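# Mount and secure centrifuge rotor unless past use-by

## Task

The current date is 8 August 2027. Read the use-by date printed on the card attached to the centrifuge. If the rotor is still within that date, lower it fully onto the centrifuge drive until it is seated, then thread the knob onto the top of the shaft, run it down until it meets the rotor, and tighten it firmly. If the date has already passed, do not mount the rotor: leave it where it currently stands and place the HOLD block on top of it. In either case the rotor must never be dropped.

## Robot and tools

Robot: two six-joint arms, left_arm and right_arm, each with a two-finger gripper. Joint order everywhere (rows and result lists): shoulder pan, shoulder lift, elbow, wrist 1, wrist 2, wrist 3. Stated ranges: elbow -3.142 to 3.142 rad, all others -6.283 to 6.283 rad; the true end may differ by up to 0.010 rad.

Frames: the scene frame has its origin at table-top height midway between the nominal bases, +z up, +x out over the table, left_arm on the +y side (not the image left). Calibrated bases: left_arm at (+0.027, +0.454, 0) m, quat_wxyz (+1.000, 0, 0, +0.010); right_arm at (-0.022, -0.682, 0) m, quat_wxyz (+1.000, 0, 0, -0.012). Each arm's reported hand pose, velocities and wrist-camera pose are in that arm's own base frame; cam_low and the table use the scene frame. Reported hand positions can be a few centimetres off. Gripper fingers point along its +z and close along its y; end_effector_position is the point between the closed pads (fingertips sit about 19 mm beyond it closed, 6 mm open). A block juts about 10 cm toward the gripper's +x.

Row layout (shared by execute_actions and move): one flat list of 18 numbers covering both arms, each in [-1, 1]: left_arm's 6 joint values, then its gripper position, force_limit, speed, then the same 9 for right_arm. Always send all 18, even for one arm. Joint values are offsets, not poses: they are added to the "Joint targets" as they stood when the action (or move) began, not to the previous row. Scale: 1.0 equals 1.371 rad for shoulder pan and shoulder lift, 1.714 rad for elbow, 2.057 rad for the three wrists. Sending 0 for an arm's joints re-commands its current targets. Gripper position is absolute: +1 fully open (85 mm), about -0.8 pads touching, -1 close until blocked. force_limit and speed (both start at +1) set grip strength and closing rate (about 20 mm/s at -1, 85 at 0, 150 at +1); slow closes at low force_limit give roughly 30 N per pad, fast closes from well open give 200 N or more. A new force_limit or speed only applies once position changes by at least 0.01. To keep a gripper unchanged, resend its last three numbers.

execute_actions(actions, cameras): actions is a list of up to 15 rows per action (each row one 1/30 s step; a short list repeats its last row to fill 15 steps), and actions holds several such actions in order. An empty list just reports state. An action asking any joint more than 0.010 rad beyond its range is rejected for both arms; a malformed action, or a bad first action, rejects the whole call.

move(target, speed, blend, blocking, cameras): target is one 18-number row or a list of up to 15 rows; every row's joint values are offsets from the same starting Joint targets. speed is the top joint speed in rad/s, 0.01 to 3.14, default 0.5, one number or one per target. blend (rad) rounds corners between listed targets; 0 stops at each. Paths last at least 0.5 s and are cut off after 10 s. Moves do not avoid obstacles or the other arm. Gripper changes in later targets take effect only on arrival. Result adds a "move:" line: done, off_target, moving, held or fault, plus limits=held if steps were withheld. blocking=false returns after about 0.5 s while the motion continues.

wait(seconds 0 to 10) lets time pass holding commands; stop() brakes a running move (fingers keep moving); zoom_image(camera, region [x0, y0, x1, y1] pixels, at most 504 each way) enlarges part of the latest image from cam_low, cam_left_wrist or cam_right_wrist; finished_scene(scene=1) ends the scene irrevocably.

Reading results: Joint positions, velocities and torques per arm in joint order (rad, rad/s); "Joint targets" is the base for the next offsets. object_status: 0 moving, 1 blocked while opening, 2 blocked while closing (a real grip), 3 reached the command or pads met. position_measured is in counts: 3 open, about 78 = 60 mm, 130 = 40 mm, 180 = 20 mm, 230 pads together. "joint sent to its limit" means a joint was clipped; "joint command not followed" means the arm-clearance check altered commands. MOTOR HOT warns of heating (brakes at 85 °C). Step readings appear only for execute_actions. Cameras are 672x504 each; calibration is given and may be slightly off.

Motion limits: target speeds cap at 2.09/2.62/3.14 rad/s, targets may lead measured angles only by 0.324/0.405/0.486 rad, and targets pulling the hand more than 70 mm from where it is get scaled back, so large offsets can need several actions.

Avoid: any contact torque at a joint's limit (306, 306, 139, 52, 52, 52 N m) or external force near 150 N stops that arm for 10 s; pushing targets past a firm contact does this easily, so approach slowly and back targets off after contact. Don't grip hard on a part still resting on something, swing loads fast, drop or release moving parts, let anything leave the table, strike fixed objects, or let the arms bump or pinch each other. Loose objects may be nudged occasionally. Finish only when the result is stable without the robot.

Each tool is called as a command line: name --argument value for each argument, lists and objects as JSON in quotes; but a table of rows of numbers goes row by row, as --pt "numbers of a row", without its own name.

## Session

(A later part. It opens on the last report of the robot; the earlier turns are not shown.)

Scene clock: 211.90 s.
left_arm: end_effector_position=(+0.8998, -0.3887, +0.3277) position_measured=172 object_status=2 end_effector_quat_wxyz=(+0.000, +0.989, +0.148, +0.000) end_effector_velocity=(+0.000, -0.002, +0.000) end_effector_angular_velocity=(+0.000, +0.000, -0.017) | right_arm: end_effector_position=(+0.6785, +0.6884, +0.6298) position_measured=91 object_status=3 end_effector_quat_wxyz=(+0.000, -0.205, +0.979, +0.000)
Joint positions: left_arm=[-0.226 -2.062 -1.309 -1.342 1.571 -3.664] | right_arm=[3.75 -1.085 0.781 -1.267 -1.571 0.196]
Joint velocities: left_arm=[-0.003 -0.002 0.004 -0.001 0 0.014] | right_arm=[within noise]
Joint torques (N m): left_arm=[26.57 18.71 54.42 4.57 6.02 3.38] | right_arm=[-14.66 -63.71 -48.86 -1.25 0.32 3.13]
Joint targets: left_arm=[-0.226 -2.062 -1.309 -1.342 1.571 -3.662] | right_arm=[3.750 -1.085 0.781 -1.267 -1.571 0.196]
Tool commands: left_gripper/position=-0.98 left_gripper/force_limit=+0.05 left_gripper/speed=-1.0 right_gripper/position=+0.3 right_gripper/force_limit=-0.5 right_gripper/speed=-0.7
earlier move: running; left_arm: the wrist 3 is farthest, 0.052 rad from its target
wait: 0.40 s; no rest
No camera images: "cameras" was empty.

wait --seconds 0.5 --cameras '[]'

wait --seconds 0.5 --cameras '[]'

wait --seconds 0.5 --cameras '[]'

wait --seconds 0.5 --cameras '[]'

wait --seconds 0.5 --cameras '[]'

wait --seconds 0.5 --cameras '[]'

wait --seconds 0.5 --cameras '[]'

wait --seconds 0.5 --cameras '["cam_right_wrist"]'

Scene clock: 212.67 s.
left_arm: end_effector_position=(+0.9003, -0.3903, +0.3276) position_measured=172 object_status=2 end_effector_quat_wxyz=(+0.000, +0.990, +0.141, +0.000) end_effector_velocity=(+0.001, -0.001, +0.000) end_effector_angular_velocity=(+0.000, -0.001, -0.015) | right_arm: end_effector_position=(+0.6785, +0.6884, +0.6298) position_measured=91 object_status=3 end_effector_quat_wxyz=(+0.000, -0.205, +0.979, +0.000)
Joint positions: left_arm=[-0.227 -2.064 -1.306 -1.343 1.571 -3.653] | right_arm=[3.75 -1.085 0.781 -1.267 -1.571 0.196]
Joint velocities: left_arm=[-0.001 -0.002 0.004 -0.001 0.001 0.015] | right_arm=[within noise]
Joint torques (N m): left_arm=[16.63 20.29 52.11 5.27 5.69 2.21] | right_arm=[-14.89 -63.71 -48.83 -1.42 0.18 3.14]
Joint targets: left_arm=[-0.227 -2.064 -1.306 -1.343 1.571 -3.651] | right_arm=[3.750 -1.085 0.781 -1.267 -1.571 0.196]
Tool commands: left_gripper/position=-0.98 left_gripper/force_limit=+0.05 left_gripper/speed=-1.0 right_gripper/position=+0.3 right_gripper/force_limit=-0.5 right_gripper/speed=-0.7
earlier move: running; left_arm: the wrist 3 is farthest, 0.041 rad from its target
wait: 0.50 s; no rest
No camera images: "cameras" was empty.

Scene clock: 213.17 s.
left_arm: end_effector_position=(+0.9006, -0.3914, +0.3276) position_measured=172 object_status=2 end_effector_quat_wxyz=(+0.000, +0.990, +0.138, +0.000) end_effector_velocity=(+0.001, -0.002, +0.000) end_effector_angular_velocity=(+0.000, +0.000, -0.015) | right_arm: end_effector_position=(+0.6785, +0.6884, +0.6298) position_measured=91 object_status=3 end_effector_quat_wxyz=(+0.000, -0.205, +0.979, +0.000)
Joint positions: left_arm=[-0.228 -2.065 -1.304 -1.344 1.571 -3.646] | right_arm=[3.75 -1.085 0.781 -1.267 -1.571 0.196]
Joint velocities: left_arm=[-0.001 -0.002 0.004 -0.001 0 0.014] | right_arm=[within noise]
Joint torques (N m): left_arm=[27.05 18.76 54.73 5.55 5.75 2.58] | right_arm=[-14.72 -63.3 -49.09 -1.49 0.17 3.15]
Joint targets: left_arm=[-0.228 -2.065 -1.304 -1.344 1.571 -3.644] | right_arm=[3.750 -1.085 0.781 -1.267 -1.571 0.196]
Tool commands: left_gripper/position=-0.98 left_gripper/force_limit=+0.05 left_gripper/speed=-1.0 right_gripper/position=+0.3 right_gripper/force_limit=-0.5 right_gripper/speed=-0.7
earlier move: running; left_arm: the wrist 3 is farthest, 0.034 rad from its target
wait: 0.50 s; no rest
No camera images: "cameras" was empty.

Scene clock: 213.67 s.
left_arm: end_effector_position=(+0.9009, -0.3924, +0.3276) position_measured=172 object_status=2 end_effector_quat_wxyz=(+0.000, +0.991, +0.134, +0.000) end_effector_velocity=(+0.001, -0.002, +0.000) end_effector_angular_velocity=(+0.000, -0.001, -0.015) | right_arm: end_effector_position=(+0.6785, +0.6884, +0.6298) position_measured=91 object_status=3 end_effector_quat_wxyz=(+0.000, -0.205, +0.979, +0.000)
Joint positions: left_arm=[-0.229 -2.066 -1.303 -1.344 1.571 -3.639] | right_arm=[3.75 -1.085 0.781 -1.267 -1.571 0.196]
Joint velocities: left_arm=[-0.001 -0.002 0.004 -0.001 0 0.014] | right_arm=[within noise]
Joint torques (N m): left_arm=[24.12 23.36 52.92 5.19 5.6 1.43] | right_arm=[-14.81 -62.92 -48.65 -1.54 0.21 3.31]
Joint targets: left_arm=[-0.229 -2.067 -1.302 -1.344 1.571 -3.637] | right_arm=[3.750 -1.085 0.781 -1.267 -1.571 0.196]
Tool commands: left_gripper/position=-0.98 left_gripper/force_limit=+0.05 left_gripper/speed=-1.0 right_gripper/position=+0.3 right_gripper/force_limit=-0.5 right_gripper/speed=-0.7
earlier move: running; left_arm: the wrist 3 is farthest, 0.027 rad from its target
wait: 0.50 s; no rest
No camera images: "cameras" was empty.

Scene clock: 214.17 s.
left_arm: end_effector_position=(+0.9012, -0.3935, +0.3276) position_measured=172 object_status=2 end_effector_quat_wxyz=(+0.000, +0.992, +0.130, +0.000) end_effector_velocity=(+0.001, -0.002, +0.000) end_effector_angular_velocity=(-0.001, +0.001, -0.016) | right_arm: end_effector_position=(+0.6785, +0.6884, +0.6298) position_measured=91 object_status=3 end_effector_quat_wxyz=(+0.000, -0.205, +0.979, +0.000)
Joint positions: left_arm=[-0.23 -2.067 -1.301 -1.345 1.571 -3.632] | right_arm=[3.75 -1.085 0.781 -1.267 -1.571 0.196]
Joint velocities: left_arm=[-0.001 -0.002 0.004 -0.002 -0.001 0.015] | right_arm=[within noise]
Joint torques (N m): left_arm=[28.27 20.33 55.3 6.09 5.66 3.28] | right_arm=[-15.42 -62.87 -48.79 -1.35 -0.03 3.2]
Joint targets: left_arm=[-0.230 -2.068 -1.300 -1.345 1.571 -3.630] | right_arm=[3.750 -1.085 0.781 -1.267 -1.571 0.196]
Tool commands: left_gripper/position=-0.98 left_gripper/force_limit=+0.05 left_gripper/speed=-1.0 right_gripper/position=+0.3 right_gripper/force_limit=-0.5 right_gripper/speed=-0.7
earlier move: running; left_arm: the wrist 3 is farthest, 0.020 rad from its target
wait: 0.50 s; no rest
No camera images: "cameras" was empty.

Scene clock: 214.67 s.
left_arm: end_effector_position=(+0.9015, -0.3946, +0.3276) position_measured=172 object_status=2 end_effector_quat_wxyz=(+0.000, +0.992, +0.126, +0.000) end_effector_velocity=(+0.001, -0.002, +0.000) end_effector_angular_velocity=(-0.001, +0.000, -0.016) | right_arm: end_effector_position=(+0.6785, +0.6884, +0.6298) position_measured=91 object_status=3 end_effector_quat_wxyz=(+0.000, -0.205, +0.979, +0.000)
Joint positions: left_arm=[-0.231 -2.069 -1.299 -1.345 1.571 -3.625] | right_arm=[3.75 -1.085 0.781 -1.267 -1.571 0.196]
Joint velocities: left_arm=[-0.001 -0.002 0.004 -0.001 -0.001 0.015] | right_arm=[within noise]
Joint torques (N m): left_arm=[25.12 21.62 54.97 5.85 5.85 3.7] | right_arm=[-15.49 -63.2 -48.81 -1.37 0.02 3.11]
Joint targets: left_arm=[-0.231 -2.069 -1.299 -1.346 1.571 -3.623] | right_arm=[3.750 -1.085 0.781 -1.267 -1.571 0.196]
Tool commands: left_gripper/position=-0.98 left_gripper/force_limit=+0.05 left_gripper/speed=-1.0 right_gripper/position=+0.3 right_gripper/force_limit=-0.5 right_gripper/speed=-0.7
earlier move: running; left_arm: the wrist 3 is farthest, 0.013 rad from its target
wait: 0.50 s; no rest
No camera images: "cameras" was empty.

Scene clock: 215.17 s.
left_arm: end_effector_position=(+0.9018, -0.3956, +0.3276) position_measured=172 object_status=2 end_effector_quat_wxyz=(+0.000, +0.993, +0.122, +0.000) end_effector_velocity=(+0.001, -0.001, +0.000) end_effector_angular_velocity=(+0.001, -0.001, -0.015) | right_arm: end_effector_position=(+0.6785, +0.6884, +0.6298) position_measured=91 object_status=3 end_effector_quat_wxyz=(+0.000, -0.205, +0.979, +0.000)
Joint positions: left_arm=[-0.232 -2.07 -1.297 -1.346 1.571 -3.618] | right_arm=[3.75 -1.085 0.781 -1.267 -1.571 0.196]
Joint velocities: left_arm=[-0.001 -0.002 0.004 -0.001 0.001 0.014] | right_arm=[within noise]
Joint torques (N m): left_arm=[27.52 17.57 59.52 6.68 6.11 2.94] | right_arm=[-14.93 -63.05 -48.9 -1.51 0.08 3.18]
Joint targets: left_arm=[-0.232 -2.070 -1.297 -1.346 1.571 -3.616] | right_arm=[3.750 -1.085 0.781 -1.267 -1.571 0.196]
Tool commands: left_gripper/position=-0.98 left_gripper/force_limit=+0.05 left_gripper/speed=-1.0 right_gripper/position=+0.3 right_gripper/force_limit=-0.5 right_gripper/speed=-0.7
earlier move: running
wait: 0.50 s; no rest
No camera images: "cameras" was empty.

Scene clock: 215.67 s.
left_arm: end_effector_position=(+0.9021, -0.3965, +0.3276) position_measured=172 object_status=2 end_effector_quat_wxyz=(+0.000, +0.993, +0.118, +0.000) | right_arm: end_effector_position=(+0.6785, +0.6884, +0.6298) position_measured=91 object_status=3 end_effector_quat_wxyz=(+0.000, -0.205, +0.979, +0.000)
Joint positions: left_arm=[-0.233 -2.071 -1.296 -1.347 1.571 -3.612] | right_arm=[3.75 -1.085 0.781 -1.267 -1.571 0.196]
Joint torques (N m): left_arm=[31.66 15.33 55.75 7.11 6.09 3.16] | right_arm=[-14.58 -63.23 -48.88 -1.34 -0.09 3.09]
Joint targets: left_arm=[-0.233 -2.071 -1.296 -1.347 1.571 -3.612] | right_arm=[3.750 -1.085 0.781 -1.267 -1.571 0.196]
Tool commands: left_gripper/position=-0.98 left_gripper/force_limit=+0.05 left_gripper/speed=-1.0 right_gripper/position=+0.3 right_gripper/force_limit=-0.5 right_gripper/speed=-0.7
earlier move: running
wait: 0.50 s; no rest
No camera images: "cameras" was empty.

Scene clock: 215.70 s.
left_arm: end_effector_position=(+0.9021, -0.3966, +0.3276) position_measured=172 object_status=2 end_effector_quat_wxyz=(+0.000, +0.993, +0.118, +0.000) | right_arm: end_effector_position=(+0.6785, +0.6884, +0.6298) position_measured=91 object_status=3 end_effector_quat_wxyz=(+0.000, -0.205, +0.979, +0.000)
Joint positions: left_arm=[-0.233 -2.071 -1.296 -1.347 1.571 -3.612] | right_arm=[3.75 -1.085 0.781 -1.267 -1.571 0.196]
Joint torques (N m): left_arm=[28.9 17.49 55.95 7.31 5.69 2.73] | right_arm=[-13.51 -62.39 -48.9 -1.56 -0.12 3.17]
Joint targets: left_arm=[-0.233 -2.071 -1.296 -1.347 1.571 -3.612] | right_arm=[3.750 -1.085 0.781 -1.267 -1.571 0.196]
Tool commands: left_gripper/position=-0.98 left_gripper/force_limit=+0.05 left_gripper/speed=-1.0 right_gripper/position=+0.3 right_gripper/force_limit=-0.5 right_gripper/speed=-0.7
earlier move: done
wait: 0.03 of 0.5 s (the move ended)
camera_calibration:
cam_right_wrist: T_world_to_cam=[[-0.412169, 0.911053, -0.00994727, -0.334887], [0.853551, 0.389927, 0.345554, -1.04265], [0.318697, 0.133936, -0.938346, 0.412582], [0, 0, 0, 1]] pos_world=[0.620439, 0.656399, 0.744107]
Images, in order (width x height): cam_right_wrist 672x504.

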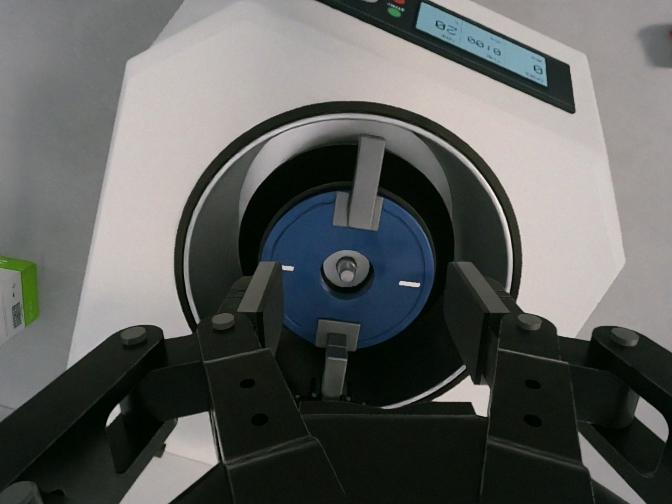

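zoom_image --camera "cam_right_wrist" --region '[310, 236, 382, 300]'

zoom_image --camera "cam_right_wrist" --region '[250, 120, 450, 410]'

Scaled by 7.000.

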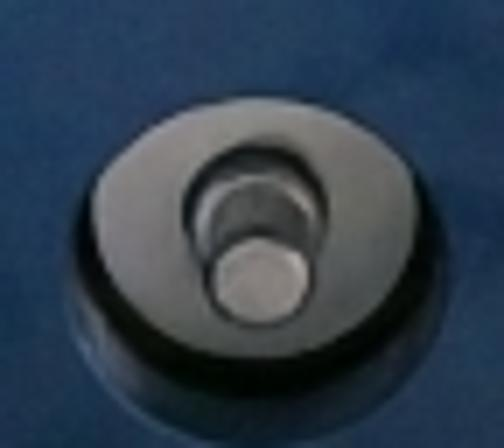

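Scaled by 1.738.

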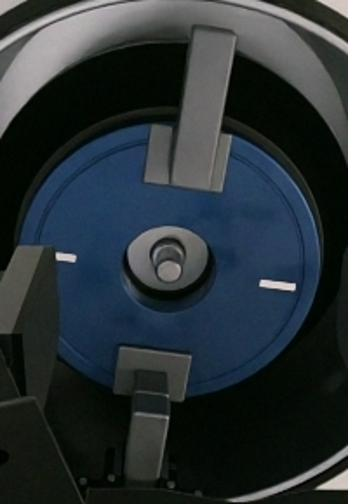

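move --pt "0 0 0 0 0 0 -0.98 0.05 -1 0.013675 0.013562 -0.016645 0.004830 0 0.073599 0.3 -0.5 -0.7" --pt "0 0 0 0 0 0 -0.98 0.05 -1 0.013675 -0.017296 0.114961 -0.084264 0 0.073599 0.3 -0.5 -0.7" --speed '[0.4, 0.4]' --blend '[0.05, 0]' --cameras '["cam_right_wrist"]'

Scene clock: 228.80 s.
left_arm: end_effector_position=(+0.9021, -0.3966, +0.3276) position_measured=172 object_status=2 end_effector_quat_wxyz=(+0.000, +0.993, +0.118, +0.000) | right_arm: end_effector_position=(+0.6722, +0.7059, +0.5400) position_measured=91 object_status=3 end_effector_quat_wxyz=(+0.000, -0.139, +0.990, +0.000)
Joint positions: left_arm=[-0.233 -2.071 -1.296 -1.347 1.571 -3.612] | right_arm=[3.769 -1.109 0.978 -1.441 -1.571 0.347]
Joint torques (N m): left_arm=[32.55 16.28 56.83 7.68 5.73 2.38] | right_arm=[7.02 -85.22 -31.13 -11.54 -0.36 4.41]
Joint targets: left_arm=[-0.233 -2.071 -1.296 -1.347 1.571 -3.612] | right_arm=[3.769 -1.109 0.978 -1.441 -1.571 0.347]
move: done
camera_calibration:
cam_right_wrist: T_world_to_cam=[[-0.288045, 0.957566, -0.00988119, -0.470606], [0.897611, 0.273577, 0.345615, -0.96054], [0.333653, 0.0906833, -0.938324, 0.348472], [0, 0, 0, 1]] pos_world=[0.610367, 0.681817, 0.654307]
Images, in order (width x height): cam_right_wrist 672x504.

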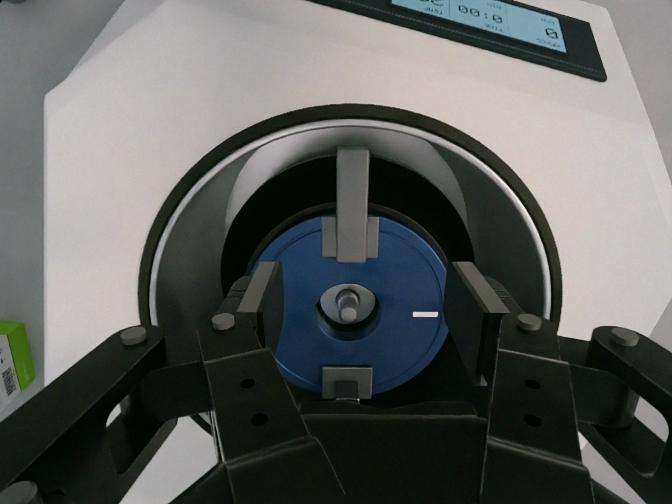

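zoom_image --camera "cam_right_wrist" --region '[311, 276, 383, 340]'

move --target '[0,0,0,0,0,0,-0.98,0.05,-1, 0,-0.006002,0.099165,-0.078629,0,0,0.3,-0.5,-0.7]' --speed 0.4 --cameras '["cam_right_wrist"]'

Scaled by 7.000.

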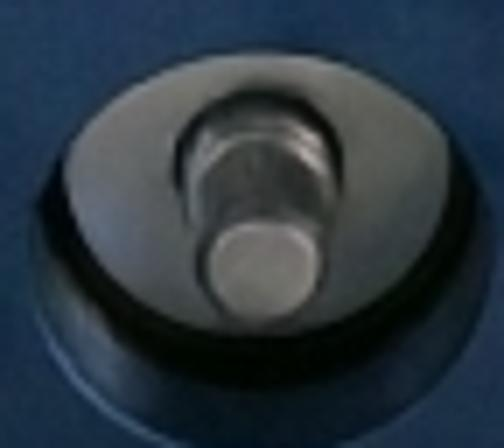

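Scene clock: 229.93 s.
left_arm: end_effector_position=(+0.9021, -0.3966, +0.3276) position_measured=172 object_status=2 end_effector_quat_wxyz=(+0.000, +0.993, +0.118, +0.000) | right_arm: end_effector_position=(+0.6722, +0.7059, +0.4501) position_measured=91 object_status=3 end_effector_quat_wxyz=(+0.000, -0.139, +0.990, +0.000)
Joint positions: left_arm=[-0.233 -2.071 -1.296 -1.347 1.571 -3.612] | right_arm=[3.769 -1.117 1.148 -1.602 -1.571 0.347]
Joint torques (N m): left_arm=[31.68 14.95 56.14 7.66 5.83 2.25] | right_arm=[6.66 -84.39 -32.62 -11.32 -0.44 4.46]
Joint targets: left_arm=[-0.233 -2.071 -1.296 -1.347 1.571 -3.612] | right_arm=[3.769 -1.117 1.148 -1.603 -1.571 0.347]
move: done
camera_calibration:
cam_right_wrist: T_world_to_cam=[[-0.288045, 0.957566, -0.00988119, -0.471494], [0.897611, 0.273577, 0.345615, -0.929469], [0.333653, 0.0906833, -0.938324, 0.264116], [0, 0, 0, 1]] pos_world=[0.610367, 0.681817, 0.564407]
Images, in order (width x height): cam_right_wrist 672x504.

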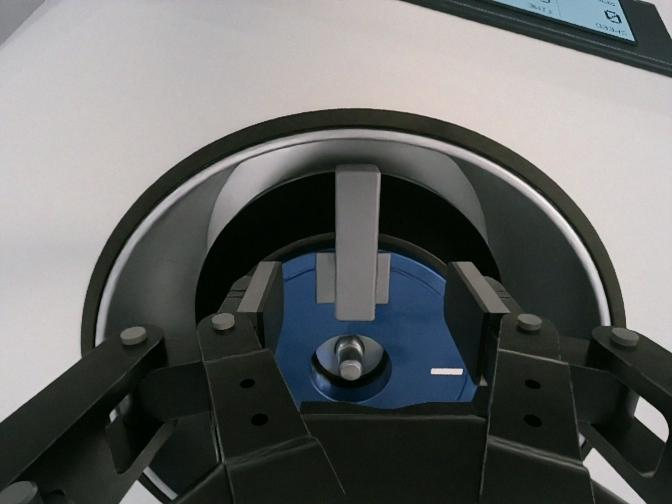

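zoom_image --camera "cam_right_wrist" --region '[300, 325, 408, 409]'

zoom_image --camera "cam_right_wrist" --region '[280, 160, 480, 410]'

Scaled by 4.667.

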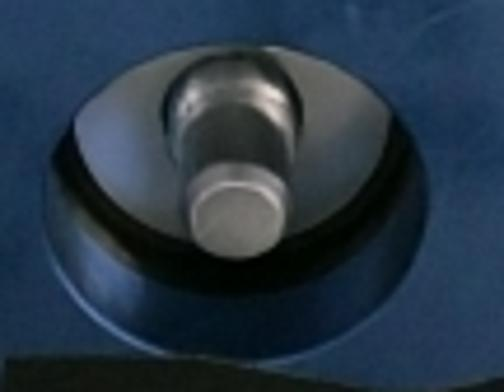

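Scaled by 2.016.

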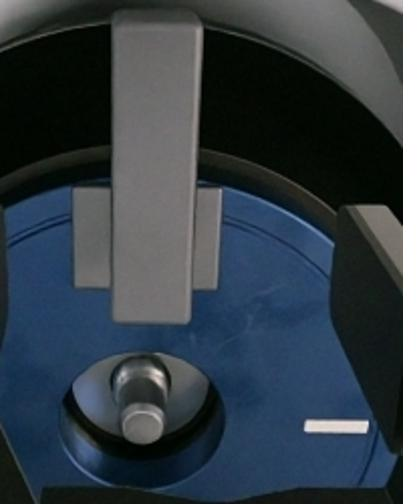

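zoom_image --camera "cam_right_wrist" --region '[328, 330, 376, 386]'

Scaled by 9.000.

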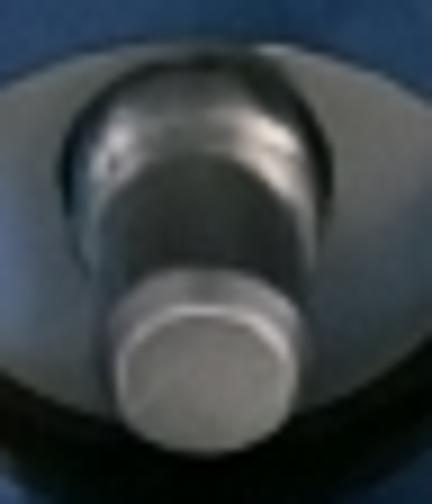

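move --target '[0.019287,0.024665,-0.029824,0.008412,0,-0.092347,-0.98,0.05,-1, -0.183956,-0.218152,0.230485,-0.046653,0,-0.972290,0.3,-0.5,-0.7]' --speed 0.5 --cameras '["cam_right_wrist", "cam_low"]'

Scene clock: 248.53 s.
left_arm: end_effector_position=(+0.8920, -0.3683, +0.3277) position_measured=172 object_status=2 end_effector_quat_wxyz=(+0.000, +0.974, +0.225, +0.000) | right_arm: end_effector_position=(+0.6603, +0.4502, +0.4503) position_measured=91 object_status=3 end_effector_quat_wxyz=(+0.000, +0.849, -0.529, +0.000)
Joint positions: left_arm=[-0.207 -2.037 -1.347 -1.329 1.571 -3.802] | right_arm=[3.516 -1.416 1.543 -1.699 -1.571 -1.653]
Joint torques (N m): left_arm=[40.05 58.08 22.63 7.1 0.83 -6.56] | right_arm=[-14.79 -63.68 -32.23 -11.56 -1.12 -4.93]
Joint targets: left_arm=[-0.207 -2.037 -1.347 -1.329 1.571 -3.802] | right_arm=[3.516 -1.416 1.544 -1.699 -1.571 -1.653]
move: done
camera_calibration:
cam_right_wrist: T_world_to_cam=[[-0.89191, -0.452114, -0.00944758, 0.803105], [-0.427333, 0.83582, 0.344662, -0.226761], [-0.14793, 0.311444, -0.938679, 0.510257], [0, 0, 0, 1]] pos_world=[0.694877, 0.39371, 0.564711]
Images, in order (width x height): cam_low 672x504, cam_right_wrist 672x504.

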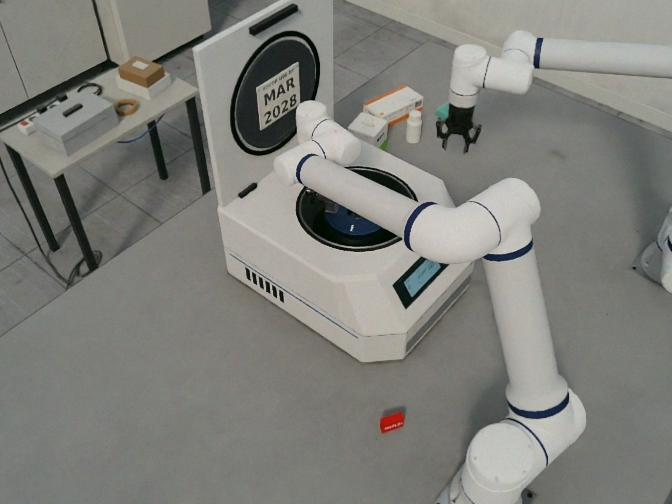

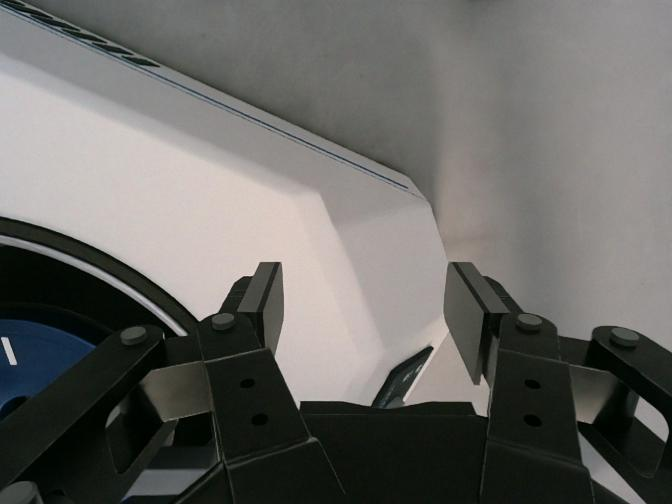

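move --target '[0.011253,0.018247,-0.021667,0.005892,0,-0.060378,-0.98,0.05,-1, -0.212586,-0.095807,0.300724,-0.186723,0,-0.980178,0.3,-0.5,-0.7]' --speed 0.3 --blocking false --cameras '[]'

wait --seconds 0.5 --cameras '[]'

wait --seconds 0.5 --cameras '[]'

wait --seconds 0.5 --cameras '[]'

wait --seconds 0.5 --cameras '[]'

wait --seconds 0.5 --cameras '[]'

wait --seconds 0.5 --cameras '[]'

wait --seconds 0.5 --cameras '[]'

wait --seconds 0.5 --cameras '[]'

wait --seconds 0.5 --cameras '[]'

wait --seconds 0.5 --cameras '[]'

wait --seconds 1.0 --cameras '["cam_right_wrist"]'

Scene clock: 250.17 s.
left_arm: end_effector_position=(+0.8915, -0.3674, +0.3277) position_measured=172 object_status=2 end_effector_quat_wxyz=(+0.000, +0.974, +0.228, +0.000) end_effector_velocity=(-0.002, +0.002, +0.000) end_effector_angular_velocity=(+0.000, +0.000, +0.019) | right_arm: end_effector_position=(+0.6617, +0.4377, +0.4393) position_measured=91 object_status=3 end_effector_quat_wxyz=(+0.000, +0.872, -0.489, +0.000) end_effector_velocity=(+0.003, -0.033, -0.030) end_effector_angular_velocity=(+0.000, +0.000, +0.256)
Joint positions: left_arm=[-0.206 -2.036 -1.349 -1.329 1.571 -3.808] | right_arm=[3.501 -1.423 1.571 -1.719 -1.571 -1.762]
Joint velocities: left_arm=[0.001 0.004 -0.005 0.002 0 -0.017] | right_arm=[-0.042 -0.02 0.076 -0.057 0 -0.298]
Joint torques (N m): left_arm=[37.98 57.37 24.14 6.94 4.44 -7.15] | right_arm=[-15.35 -68.26 -31.46 -12.48 -1.27 -5.83]
Joint targets: left_arm=[-0.206 -2.035 -1.349 -1.328 1.571 -3.810] | right_arm=[3.496 -1.425 1.579 -1.725 -1.571 -1.794]
Tool commands: left_gripper/position=-0.98 left_gripper/force_limit=+0.05 left_gripper/speed=-1.0 right_gripper/position=+0.3 right_gripper/force_limit=-0.5 right_gripper/speed=-0.7
move: running; left_arm: the wrist 3 is farthest, 0.118 rad from its target; right_arm: the wrist 3 is farthest, 1.908 rad from its target
No camera images: "cameras" was empty.

Scene clock: 250.67 s.
left_arm: end_effector_position=(+0.8908, -0.3662, +0.3277) position_measured=172 object_status=2 end_effector_quat_wxyz=(+0.000, +0.972, +0.233, +0.000) end_effector_velocity=(-0.001, +0.002, +0.000) end_effector_angular_velocity=(+0.000, -0.002, +0.020) | right_arm: end_effector_position=(+0.6630, +0.4206, +0.4242) position_measured=91 object_status=3 end_effector_quat_wxyz=(+0.000, +0.902, -0.432, +0.000) end_effector_velocity=(+0.002, -0.034, -0.030) end_effector_angular_velocity=(+0.000, +0.000, +0.257)
Joint positions: left_arm=[-0.205 -2.034 -1.352 -1.328 1.571 -3.818] | right_arm=[3.479 -1.433 1.609 -1.747 -1.571 -1.91]
Joint velocities: left_arm=[0.002 0.004 -0.006 0.004 0.001 -0.018] | right_arm=[-0.043 -0.019 0.076 -0.057 0 -0.3]
Joint torques (N m): left_arm=[31.92 61.41 19.14 6.44 4.09 -7.09] | right_arm=[-19.15 -60.86 -29.63 -12.02 -1.42 -4.91]
Joint targets: left_arm=[-0.204 -2.033 -1.352 -1.328 1.571 -3.820] | right_arm=[3.474 -1.435 1.618 -1.754 -1.571 -1.943]
Tool commands: left_gripper/position=-0.98 left_gripper/force_limit=+0.05 left_gripper/speed=-1.0 right_gripper/position=+0.3 right_gripper/force_limit=-0.5 right_gripper/speed=-0.7
earlier move: running; left_arm: the wrist 3 is farthest, 0.109 rad from its target; right_arm: the wrist 3 is farthest, 1.760 rad from its target
wait: 0.50 s; no rest
No camera images: "cameras" was empty.

Scene clock: 251.17 s.
left_arm: end_effector_position=(+0.8901, -0.3649, +0.3277) position_measured=172 object_status=2 end_effector_quat_wxyz=(+0.000, +0.971, +0.238, +0.000) end_effector_velocity=(-0.001, +0.002, +0.000) end_effector_angular_velocity=(+0.000, +0.000, +0.021) | right_arm: end_effector_position=(+0.6633, +0.4032, +0.4089) position_measured=91 object_status=3 end_effector_quat_wxyz=(+0.000, +0.928, -0.373, +0.000) end_effector_velocity=(+0.000, -0.035, -0.029) end_effector_angular_velocity=(+0.000, -0.001, +0.256)
Joint positions: left_arm=[-0.204 -2.032 -1.354 -1.327 1.571 -3.827] | right_arm=[3.457 -1.443 1.648 -1.776 -1.571 -2.061]
Joint velocities: left_arm=[0.002 0.004 -0.005 0.002 0 -0.019] | right_arm=[-0.045 -0.021 0.076 -0.057 0 -0.3]
Joint torques (N m): left_arm=[28.16 64.41 21.66 4.65 3.96 -7.85] | right_arm=[-14.7 -60.91 -33.63 -12.26 -1.48 -5.77]
Joint targets: left_arm=[-0.203 -2.032 -1.355 -1.327 1.571 -3.829] | right_arm=[3.453 -1.445 1.656 -1.782 -1.571 -2.093]
Tool commands: left_gripper/position=-0.98 left_gripper/force_limit=+0.05 left_gripper/speed=-1.0 right_gripper/position=+0.3 right_gripper/force_limit=-0.5 right_gripper/speed=-0.7
earlier move: running; left_arm: the wrist 3 is farthest, 0.099 rad from its target; right_arm: the wrist 3 is farthest, 1.609 rad from its target
wait: 0.50 s; no rest
No camera images: "cameras" was empty.

Scene clock: 251.67 s.
left_arm: end_effector_position=(+0.8894, -0.3637, +0.3277) position_measured=172 object_status=2 end_effector_quat_wxyz=(+0.000, +0.970, +0.244, +0.000) end_effector_velocity=(-0.001, +0.003, +0.000) end_effector_angular_velocity=(+0.001, +0.000, +0.019) | right_arm: end_effector_position=(+0.6628, +0.3862, +0.3939) position_measured=91 object_status=3 end_effector_quat_wxyz=(+0.000, +0.949, -0.314, +0.000) end_effector_velocity=(-0.002, -0.034, -0.030) end_effector_angular_velocity=(+0.000, +0.000, +0.258)
Joint positions: left_arm=[-0.202 -2.03 -1.357 -1.326 1.571 -3.836] | right_arm=[3.436 -1.452 1.686 -1.804 -1.571 -2.209]
Joint velocities: left_arm=[0.002 0.004 -0.005 0.002 0.001 -0.017] | right_arm=[-0.042 -0.02 0.076 -0.057 0 -0.301]
Joint torques (N m): left_arm=[21.69 63.19 21.83 5.39 3.86 -6.96] | right_arm=[-18.13 -62.09 -31.26 -12.68 -1.44 -5.2]
Joint targets: left_arm=[-0.202 -2.030 -1.358 -1.326 1.571 -3.838] | right_arm=[3.431 -1.454 1.694 -1.811 -1.571 -2.242]
Tool commands: left_gripper/position=-0.98 left_gripper/force_limit=+0.05 left_gripper/speed=-1.0 right_gripper/position=+0.3 right_gripper/force_limit=-0.5 right_gripper/speed=-0.7
earlier move: running; left_arm: the wrist 3 is farthest, 0.090 rad from its target; right_arm: the wrist 3 is farthest, 1.461 rad from its target
wait: 0.50 s; no rest
No camera images: "cameras" was empty.

Scene clock: 252.17 s.
left_arm: end_effector_position=(+0.8887, -0.3624, +0.3277) position_measured=172 object_status=2 end_effector_quat_wxyz=(+0.000, +0.969, +0.249, +0.000) end_effector_velocity=(-0.001, +0.003, +0.000) end_effector_angular_velocity=(+0.000, -0.001, +0.021) | right_arm: end_effector_position=(+0.6614, +0.3689, +0.3787) position_measured=91 object_status=3 end_effector_quat_wxyz=(+0.000, +0.968, -0.252, +0.000) end_effector_velocity=(-0.003, -0.034, -0.030) end_effector_angular_velocity=(+0.000, +0.001, +0.256)
Joint positions: left_arm=[-0.201 -2.028 -1.36 -1.325 1.571 -3.845] | right_arm=[3.414 -1.462 1.724 -1.833 -1.571 -2.36]
Joint velocities: left_arm=[0.003 0.004 -0.005 0.003 0 -0.018] | right_arm=[-0.044 -0.019 0.076 -0.057 0 -0.299]
Joint torques (N m): left_arm=[22.65 68.2 19.37 4.1 3.59 -6.73] | right_arm=[-14.6 -61.36 -31.81 -11.9 -1.41 -5.13]
Joint targets: left_arm=[-0.201 -2.028 -1.360 -1.325 1.571 -3.847] | right_arm=[3.409 -1.464 1.732 -1.839 -1.571 -2.392]
Tool commands: left_gripper/position=-0.98 left_gripper/force_limit=+0.05 left_gripper/speed=-1.0 right_gripper/position=+0.3 right_gripper/force_limit=-0.5 right_gripper/speed=-0.7
earlier move: running; left_arm: the wrist 3 is farthest, 0.081 rad from its target; right_arm: the wrist 3 is farthest, 1.310 rad from its target
wait: 0.50 s; no rest
No camera images: "cameras" was empty.

Scene clock: 252.67 s.
left_arm: end_effector_position=(+0.8880, -0.3612, +0.3277) position_measured=172 object_status=2 end_effector_quat_wxyz=(+0.000, +0.967, +0.254, +0.000) end_effector_velocity=(-0.001, +0.003, +0.000) end_effector_angular_velocity=(+0.000, +0.001, +0.023) | right_arm: end_effector_position=(+0.6592, +0.3521, +0.3638) position_measured=91 object_status=3 end_effector_quat_wxyz=(+0.000, +0.982, -0.190, +0.000) end_effector_velocity=(-0.006, -0.033, -0.030) end_effector_angular_velocity=(+0.000, +0.000, +0.257)
Joint positions: left_arm=[-0.2 -2.026 -1.363 -1.324 1.571 -3.854] | right_arm=[3.393 -1.472 1.762 -1.861 -1.571 -2.508]
Joint velocities: left_arm=[0.003 0.004 -0.006 0.001 0 -0.02] | right_arm=[-0.042 -0.02 0.077 -0.057 0 -0.299]
Joint torques (N m): left_arm=[17.08 74.7 20.07 3.69 3.27 -7.11] | right_arm=[-16.92 -59.03 -31.17 -12.03 -1.52 -5.61]
Joint targets: left_arm=[-0.200 -2.026 -1.363 -1.324 1.571 -3.857] | right_arm=[3.388 -1.474 1.771 -1.868 -1.571 -2.542]
Tool commands: left_gripper/position=-0.98 left_gripper/force_limit=+0.05 left_gripper/speed=-1.0 right_gripper/position=+0.3 right_gripper/force_limit=-0.5 right_gripper/speed=-0.7
earlier move: running; left_arm: the wrist 3 is farthest, 0.072 rad from its target; right_arm: the wrist 3 is farthest, 1.161 rad from its target
wait: 0.50 s; no rest
No camera images: "cameras" was empty.

Scene clock: 253.17 s.
left_arm: end_effector_position=(+0.8873, -0.3599, +0.3277) position_measured=172 object_status=2 end_effector_quat_wxyz=(+0.000, +0.966, +0.259, +0.000) end_effector_velocity=(-0.002, +0.001, +0.000) end_effector_angular_velocity=(-0.002, +0.000, +0.021) | right_arm: end_effector_position=(+0.6561, +0.3351, +0.3487) position_measured=91 object_status=3 end_effector_quat_wxyz=(+0.000, +0.992, -0.126, +0.000) end_effector_velocity=(-0.007, -0.033, -0.030) end_effector_angular_velocity=(+0.000, +0.000, +0.257)
Joint positions: left_arm=[-0.199 -2.025 -1.365 -1.323 1.571 -3.864] | right_arm=[3.371 -1.482 1.801 -1.89 -1.571 -2.659]
Joint velocities: left_arm=[0.002 0.004 -0.006 0.003 -0.002 -0.019] | right_arm=[-0.042 -0.02 0.076 -0.057 0 -0.299]
Joint torques (N m): left_arm=[19.32 65.21 20.17 2.92 3.05 -5.76] | right_arm=[-16.42 -58.92 -31.22 -12.16 -1.56 -5.68]
Joint targets: left_arm=[-0.199 -2.024 -1.366 -1.323 1.571 -3.866] | right_arm=[3.366 -1.484 1.809 -1.896 -1.571 -2.691]
Tool commands: left_gripper/position=-0.98 left_gripper/force_limit=+0.05 left_gripper/speed=-1.0 right_gripper/position=+0.3 right_gripper/force_limit=-0.5 right_gripper/speed=-0.7
earlier move: running; left_arm: the wrist 3 is farthest, 0.063 rad from its target; right_arm: the wrist 3 is farthest, 1.011 rad from its target
wait: 0.50 s; no rest
No camera images: "cameras" was empty.

Scene clock: 253.67 s.
left_arm: end_effector_position=(+0.8865, -0.3587, +0.3277) position_measured=172 object_status=2 end_effector_quat_wxyz=(+0.000, +0.965, +0.264, +0.000) end_effector_velocity=(-0.001, +0.003, +0.000) end_effector_angular_velocity=(+0.001, +0.000, +0.022) | right_arm: end_effector_position=(+0.6521, +0.3187, +0.3340) position_measured=91 object_status=3 end_effector_quat_wxyz=(+0.000, +0.998, -0.063, +0.000) end_effector_velocity=(-0.009, -0.033, -0.029) end_effector_angular_velocity=(+0.000, -0.001, +0.256)
Joint positions: left_arm=[-0.198 -2.023 -1.368 -1.322 1.571 -3.873] | right_arm=[3.349 -1.491 1.839 -1.918 -1.571 -2.807]
Joint velocities: left_arm=[0.003 0.004 -0.006 0.001 0.001 -0.019] | right_arm=[-0.043 -0.02 0.076 -0.057 0 -0.299]
Joint torques (N m): left_arm=[22.8 70.97 21.07 3.64 2.17 -6.45] | right_arm=[-20.13 -58.27 -29.92 -11.94 -1.43 -5.7]
Joint targets: left_arm=[-0.198 -2.022 -1.369 -1.322 1.571 -3.875] | right_arm=[3.344 -1.493 1.847 -1.925 -1.571 -2.841]
Tool commands: left_gripper/position=-0.98 left_gripper/force_limit=+0.05 left_gripper/speed=-1.0 right_gripper/position=+0.3 right_gripper/force_limit=-0.5 right_gripper/speed=-0.7
earlier move: running; left_arm: the wrist 3 is farthest, 0.053 rad from its target; right_arm: the wrist 3 is farthest, 0.862 rad from its target
wait: 0.50 s; no rest
No camera images: "cameras" was empty.

Scene clock: 254.17 s.
left_arm: end_effector_position=(+0.8858, -0.3575, +0.3277) position_measured=172 object_status=2 end_effector_quat_wxyz=(+0.000, +0.963, +0.269, +0.000) end_effector_velocity=(-0.001, +0.002, +0.000) end_effector_angular_velocity=(+0.002, -0.001, +0.021) | right_arm: end_effector_position=(+0.6473, +0.3022, +0.3191) position_measured=91 object_status=3 end_effector_quat_wxyz=(+0.000, +1.000, +0.001, +0.000) end_effector_velocity=(-0.011, -0.032, -0.030) end_effector_angular_velocity=(+0.000, +0.001, +0.257)
Joint positions: left_arm=[-0.197 -2.021 -1.371 -1.321 1.571 -3.882] | right_arm=[3.328 -1.501 1.877 -1.947 -1.571 -2.958]
Joint velocities: left_arm=[0.002 0.004 -0.006 0.003 0.002 -0.019] | right_arm=[-0.042 -0.02 0.077 -0.057 0 -0.299]
Joint torques (N m): left_arm=[21.68 64.74 20.3 3.83 2.39 -7.23] | right_arm=[-17.33 -56.91 -30.64 -12.02 -1.6 -5.74]
Joint targets: left_arm=[-0.196 -2.020 -1.371 -1.321 1.571 -3.884] | right_arm=[3.323 -1.503 1.885 -1.953 -1.571 -2.990]
Tool commands: left_gripper/position=-0.98 left_gripper/force_limit=+0.05 left_gripper/speed=-1.0 right_gripper/position=+0.3 right_gripper/force_limit=-0.5 right_gripper/speed=-0.7
earlier move: running; left_arm: the wrist 3 is farthest, 0.044 rad from its target; right_arm: the wrist 3 is farthest, 0.711 rad from its target
wait: 0.50 s; no rest
No camera images: "cameras" was empty.

Scene clock: 254.67 s.
left_arm: end_effector_position=(+0.8851, -0.3562, +0.3277) position_measured=172 object_status=2 end_effector_quat_wxyz=(+0.000, +0.962, +0.274, +0.000) end_effector_velocity=(-0.002, +0.002, +0.000) end_effector_angular_velocity=(-0.001, +0.000, +0.021) | right_arm: end_effector_position=(+0.6417, +0.2863, +0.3045) position_measured=91 object_status=3 end_effector_quat_wxyz=(+0.000, +0.998, +0.065, +0.000) end_effector_velocity=(-0.013, -0.031, -0.030) end_effector_angular_velocity=(+0.000, +0.001, +0.257)
Joint positions: left_arm=[-0.196 -2.019 -1.374 -1.321 1.571 -3.891] | right_arm=[3.306 -1.511 1.915 -1.975 -1.571 -3.106]
Joint velocities: left_arm=[0.002 0.004 -0.006 0.001 -0.001 -0.019] | right_arm=[-0.042 -0.02 0.078 -0.057 0 -0.299]
Joint torques (N m): left_arm=[26.05 67.58 20.26 4.13 1.89 -7.71] | right_arm=[-17.6 -55.17 -29.28 -12.51 -1.59 -4.94]
Joint targets: left_arm=[-0.195 -2.019 -1.374 -1.320 1.571 -3.893] | right_arm=[3.301 -1.513 1.924 -1.982 -1.571 -3.140]
Tool commands: left_gripper/position=-0.98 left_gripper/force_limit=+0.05 left_gripper/speed=-1.0 right_gripper/position=+0.3 right_gripper/force_limit=-0.5 right_gripper/speed=-0.7
earlier move: running; left_arm: the wrist 3 is farthest, 0.035 rad from its target; right_arm: the wrist 3 is farthest, 0.563 rad from its target
wait: 0.50 s; no rest
No camera images: "cameras" was empty.

Scene clock: 255.17 s.
left_arm: end_effector_position=(+0.8844, -0.3550, +0.3277) position_measured=172 object_status=2 end_effector_quat_wxyz=(+0.000, +0.960, +0.279, +0.000) end_effector_velocity=(-0.002, +0.002, +0.000) end_effector_angular_velocity=(+0.000, +0.000, +0.020) | right_arm: end_effector_position=(+0.6352, +0.2704, +0.2899) position_measured=91 object_status=3 end_effector_quat_wxyz=(+0.000, +0.992, +0.129, +0.000) end_effector_velocity=(-0.013, -0.031, -0.028) end_effector_angular_velocity=(+0.000, -0.001, +0.255)
Joint positions: left_arm=[-0.194 -2.017 -1.376 -1.32 1.571 -3.9] | right_arm=[3.284 -1.521 1.954 -2.004 -1.571 -3.257]
Joint velocities: left_arm=[0.002 0.004 -0.006 0.002 0 -0.018] | right_arm=[-0.043 -0.019 0.075 -0.057 0 -0.297]
Joint torques (N m): left_arm=[28.57 72.09 20.27 3.78 1.26 -8.41] | right_arm=[-19.24 -54.67 -28.36 -12.02 -1.71 -5.52]
Joint targets: left_arm=[-0.194 -2.017 -1.377 -1.319 1.571 -3.903] | right_arm=[3.280 -1.523 1.962 -2.010 -1.571 -3.290]
Tool commands: left_gripper/position=-0.98 left_gripper/force_limit=+0.05 left_gripper/speed=-1.0 right_gripper/position=+0.3 right_gripper/force_limit=-0.5 right_gripper/speed=-0.7
earlier move: running; left_arm: the wrist 3 is farthest, 0.026 rad from its target; right_arm: the wrist 3 is farthest, 0.412 rad from its target
wait: 0.50 s; no rest
No camera images: "cameras" was empty.

Scene clock: 256.17 s.
left_arm: end_effector_position=(+0.8829, -0.3525, +0.3277) position_measured=172 object_status=2 end_effector_quat_wxyz=(+0.000, +0.957, +0.288, +0.000) end_effector_velocity=(-0.001, +0.003, +0.000) end_effector_angular_velocity=(+0.001, +0.000, +0.021) | right_arm: end_effector_position=(+0.6200, +0.2400, +0.2612) position_measured=91 object_status=3 end_effector_quat_wxyz=(+0.000, +0.967, +0.254, +0.000) end_effector_velocity=(-0.017, -0.030, -0.028) end_effector_angular_velocity=(+0.000, +0.000, +0.256)
Joint positions: left_arm=[-0.192 -2.013 -1.382 -1.318 1.571 -3.919] | right_arm=[3.241 -1.54 2.03 -2.061 -1.571 -3.556]
Joint velocities: left_arm=[0.002 0.004 -0.005 0.002 0.001 -0.018] | right_arm=[-0.043 -0.02 0.076 -0.057 0 -0.299]
Joint torques (N m): left_arm=[29.52 64.71 18.31 3.77 0.86 -6.73] | right_arm=[-14.14 -52.23 -27.52 -11.99 -1.84 -5.13]
Joint targets: left_arm=[-0.192 -2.013 -1.382 -1.318 1.571 -3.921] | right_arm=[3.236 -1.542 2.038 -2.067 -1.571 -3.589]
Tool commands: left_gripper/position=-0.98 left_gripper/force_limit=+0.05 left_gripper/speed=-1.0 right_gripper/position=+0.3 right_gripper/force_limit=-0.5 right_gripper/speed=-0.7
earlier move: running; right_arm: the wrist 3 is farthest, 0.113 rad from its target
wait: 1.00 s; no rest
camera_calibration:
cam_right_wrist: T_world_to_cam=[[0.502699, -0.864417, -0.00873166, -0.095521], [-0.80972, -0.474379, 0.345425, 0.548207], [-0.302733, -0.166575, -0.938406, 0.60284], [0, 0, 0, 1]] pos_world=[0.674412, 0.277906, 0.37551]
Images, in order (width x height): cam_right_wrist 672x504.

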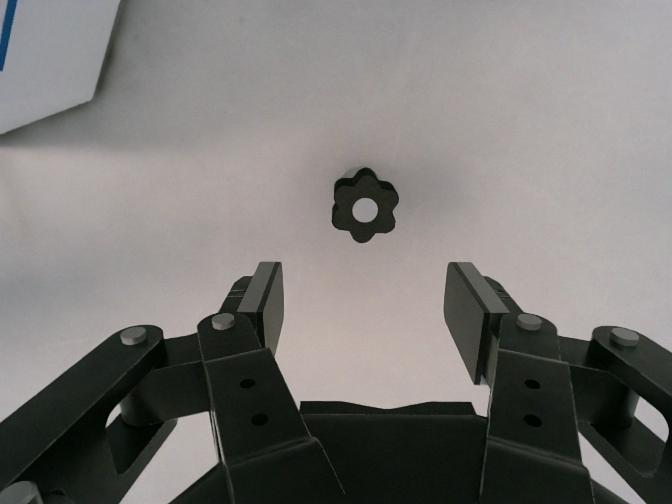

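wait --seconds 1.0 --cameras '["cam_right_wrist"]'

zoom_image --camera "cam_right_wrist" --region '[300, 130, 400, 230]'

Scene clock: 256.90 s.
left_arm: end_effector_position=(+0.8823, -0.3516, +0.3277) position_measured=172 object_status=2 end_effector_quat_wxyz=(+0.000, +0.956, +0.292, +0.000) | right_arm: end_effector_position=(+0.6134, +0.2290, +0.2506) position_measured=91 object_status=3 end_effector_quat_wxyz=(+0.000, +0.954, +0.301, +0.000)
Joint positions: left_arm=[-0.191 -2.012 -1.384 -1.317 1.571 -3.926] | right_arm=[3.225 -1.547 2.059 -2.083 -1.571 -3.669]
Joint torques (N m): left_arm=[28.74 63.14 20 4.67 0.46 -6.7] | right_arm=[-15.15 -49.79 -27.7 -11.58 -1.75 -4.68]
Joint targets: left_arm=[-0.191 -2.012 -1.384 -1.317 1.571 -3.926] | right_arm=[3.225 -1.547 2.059 -2.083 -1.571 -3.669]
Tool commands: left_gripper/position=-0.98 left_gripper/force_limit=+0.05 left_gripper/speed=-1.0 right_gripper/position=+0.3 right_gripper/force_limit=-0.5 right_gripper/speed=-0.7
earlier move: done
wait: 0.57 of 1 s (the move ended)
camera_calibration:
cam_right_wrist: T_world_to_cam=[[0.583622, -0.811978, -0.00876006, -0.16343], [-0.760239, -0.550161, 0.345485, 0.528309], [-0.285346, -0.194973, -0.938383, 0.584904], [0, 0, 0, 1]] pos_world=[0.663922, 0.271994, 0.36491]
Images, in order (width x height): cam_right_wrist 672x504.

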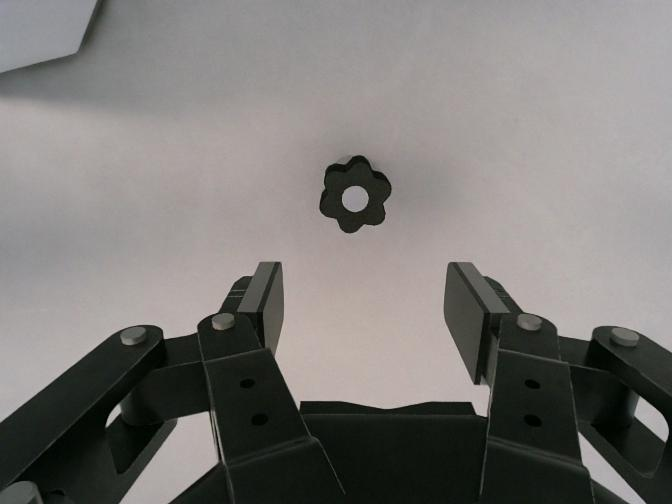

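Scaled by 5.040.

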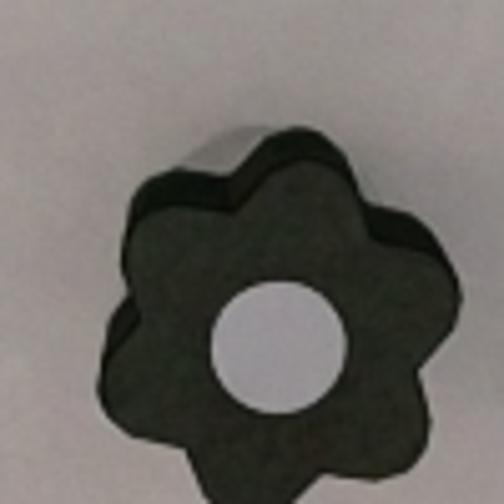

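move --pt "0.010104 0.019717 -0.023024 0.006043 0 -0.061144 -0.98 0.05 -1 -0.002823 0.031068 0.023113 -0.039966 0 0.023573 0.7 -0.5 -0.7" --pt "0.018848 0.040597 -0.046956 0.012068 0 -0.123195 -0.98 0.05 -1 -0.005645 0.062136 0.046227 -0.079932 0 0.047146 0.7 -0.5 -0.7" --pt "0.026014 0.062315 -0.071354 0.017923 0 -0.186298 -0.98 0.05 -1 -0.008468 0.093204 0.069340 -0.119898 0 0.070719 0.7 -0.5 -0.7" --speed 0.06 --blend '[0.02, 0.02, 0]' --blocking false --cameras '[]'

wait --seconds 0.6 --cameras '[]'

wait --seconds 0.6 --cameras '[]'

wait --seconds 0.6 --cameras '[]'

Scene clock: 259.57 s.
left_arm: end_effector_position=(+0.8802, -0.3488, +0.3277) position_measured=172 object_status=2 end_effector_quat_wxyz=(+0.000, +0.953, +0.304, +0.000) end_effector_velocity=(-0.005, +0.008, +0.000) end_effector_angular_velocity=(-0.001, +0.001, +0.066) | right_arm: end_effector_position=(+0.6141, +0.2286, +0.2429) position_measured=49 object_status=0 end_effector_quat_wxyz=(+0.000, +0.955, +0.296, +0.000) end_effector_velocity=(+0.001, -0.001, -0.019) end_effector_angular_velocity=(+0.000, +0.000, -0.025)
Joint positions: left_arm=[-0.189 -2.007 -1.391 -1.315 1.571 -3.949] | right_arm=[3.224 -1.54 2.066 -2.098 -1.571 -3.661]
Joint velocities: left_arm=[0.007 0.013 -0.019 0.005 -0.001 -0.058] | right_arm=[-0.002 0.019 0.019 -0.039 0 0.022]
Joint torques (N m): left_arm=[19.05 69.87 17.63 4.23 -0.42 -7.96] | right_arm=[-15.27 -26.21 -26.89 -12.01 -1.94 4.7]
Joint targets: left_arm=[-0.188 -2.006 -1.393 -1.314 1.571 -3.956] | right_arm=[3.224 -1.537 2.068 -2.102 -1.571 -3.658]
Tool commands: left_gripper/position=-0.98 left_gripper/force_limit=+0.05 left_gripper/speed=-1.0 right_gripper/position=+0.7 right_gripper/force_limit=-0.5 right_gripper/speed=-0.7
move: running; path passed 0 of 3 targets; left_arm: the wrist 3 is farthest, 0.360 rad from its target; right_arm: the wrist 1 is farthest, 0.232 rad from its target
No camera images: "cameras" was empty.

Scene clock: 260.17 s.
left_arm: end_effector_position=(+0.8768, -0.3444, +0.3278) position_measured=172 object_status=2 end_effector_quat_wxyz=(+0.000, +0.946, +0.323, +0.000) end_effector_velocity=(-0.006, +0.008, +0.000) end_effector_angular_velocity=(+0.001, +0.000, +0.066) | right_arm: end_effector_position=(+0.6150, +0.2280, +0.2311) position_measured=41 object_status=3 end_effector_quat_wxyz=(+0.000, +0.957, +0.289, +0.000) end_effector_velocity=(+0.001, -0.001, -0.020) end_effector_angular_velocity=(+0.000, +0.001, -0.025)
Joint positions: left_arm=[-0.185 -1.999 -1.402 -1.311 1.571 -3.985] | right_arm=[3.223 -1.527 2.078 -2.121 -1.571 -3.647]
Joint velocities: left_arm=[0.007 0.013 -0.019 0.006 0.001 -0.059] | right_arm=[-0.003 0.021 0.019 -0.039 0 0.023]
Joint torques (N m): left_arm=[15.47 69 16.44 3.56 -0.54 -6.5] | right_arm=[-15.21 -29.08 -26.21 -11.51 -2.01 4.85]
Joint targets: left_arm=[-0.184 -1.998 -1.405 -1.311 1.571 -3.992] | right_arm=[3.223 -1.525 2.080 -2.126 -1.571 -3.644]
Tool commands: left_gripper/position=-0.98 left_gripper/force_limit=+0.05 left_gripper/speed=-1.0 right_gripper/position=+0.7 right_gripper/force_limit=-0.5 right_gripper/speed=-0.7
earlier move: running; path passed 0 of 3 targets; left_arm: the wrist 3 is farthest, 0.324 rad from its target; right_arm: the wrist 1 is farthest, 0.208 rad from its target
wait: 0.60 s; no rest
No camera images: "cameras" was empty.

Scene clock: 260.77 s.
left_arm: end_effector_position=(+0.8734, -0.3400, +0.3278) position_measured=172 object_status=2 end_effector_quat_wxyz=(+0.000, +0.940, +0.342, +0.000) end_effector_velocity=(-0.006, +0.006, +0.000) end_effector_angular_velocity=(+0.000, +0.001, +0.065) | right_arm: end_effector_position=(+0.6155, +0.2273, +0.2194) position_measured=41 object_status=3 end_effector_quat_wxyz=(+0.000, +0.959, +0.282, +0.000) end_effector_velocity=(+0.001, +0.000, -0.019) end_effector_angular_velocity=(+0.000, -0.001, -0.024)
Joint positions: left_arm=[-0.181 -1.992 -1.414 -1.308 1.571 -4.021] | right_arm=[3.222 -1.515 2.089 -2.145 -1.571 -3.633]
Joint velocities: left_arm=[0.006 0.013 -0.019 0.005 0 -0.059] | right_arm=[-0.001 0.021 0.018 -0.039 0 0.023]
Joint torques (N m): left_arm=[17.53 69.3 18.09 2.44 -0.66 -7.85] | right_arm=[-14.37 -31.18 -25.11 -12.24 -2.02 4.5]
Joint targets: left_arm=[-0.180 -1.990 -1.416 -1.307 1.571 -4.028] | right_arm=[3.222 -1.513 2.091 -2.149 -1.571 -3.630]
Tool commands: left_gripper/position=-0.98 left_gripper/force_limit=+0.05 left_gripper/speed=-1.0 right_gripper/position=+0.7 right_gripper/force_limit=-0.5 right_gripper/speed=-0.7
earlier move: running; path passed 0 of 3 targets; left_arm: the wrist 3 is farthest, 0.288 rad from its target; right_arm: the wrist 1 is farthest, 0.185 rad from its target
wait: 0.60 s; no rest
No camera images: "cameras" was empty.

Scene clock: 261.37 s.
left_arm: end_effector_position=(+0.8699, -0.3358, +0.3278) position_measured=172 object_status=2 end_effector_quat_wxyz=(+0.000, +0.933, +0.361, +0.000) end_effector_velocity=(-0.006, +0.006, +0.000) end_effector_angular_velocity=(-0.001, +0.000, +0.065) | right_arm: end_effector_position=(+0.6159, +0.2267, +0.2078) position_measured=41 object_status=3 end_effector_quat_wxyz=(+0.000, +0.962, +0.275, +0.000) end_effector_velocity=(+0.001, -0.002, -0.019) end_effector_angular_velocity=(+0.000, +0.000, -0.024)
Joint positions: left_arm=[-0.177 -1.984 -1.425 -1.304 1.571 -4.057] | right_arm=[3.221 -1.503 2.1 -2.168 -1.571 -3.619]
Joint velocities: left_arm=[0.006 0.013 -0.019 0.005 -0.001 -0.059] | right_arm=[-0.003 0.021 0.018 -0.039 0 0.021]
Joint torques (N m): left_arm=[21.7 69.23 20.04 4.33 -0.47 -7.22] | right_arm=[-12.09 -34.67 -25.84 -11.55 -2.17 4.45]
Joint targets: left_arm=[-0.176 -1.982 -1.427 -1.304 1.571 -4.064] | right_arm=[3.220 -1.501 2.102 -2.173 -1.571 -3.616]
Tool commands: left_gripper/position=-0.98 left_gripper/force_limit=+0.05 left_gripper/speed=-1.0 right_gripper/position=+0.7 right_gripper/force_limit=-0.5 right_gripper/speed=-0.7
earlier move: running; path passed 0 of 3 targets; left_arm: the wrist 3 is farthest, 0.252 rad from its target; right_arm: the wrist 1 is farthest, 0.161 rad from its target
wait: 0.60 s; no rest
No camera images: "cameras" was empty.


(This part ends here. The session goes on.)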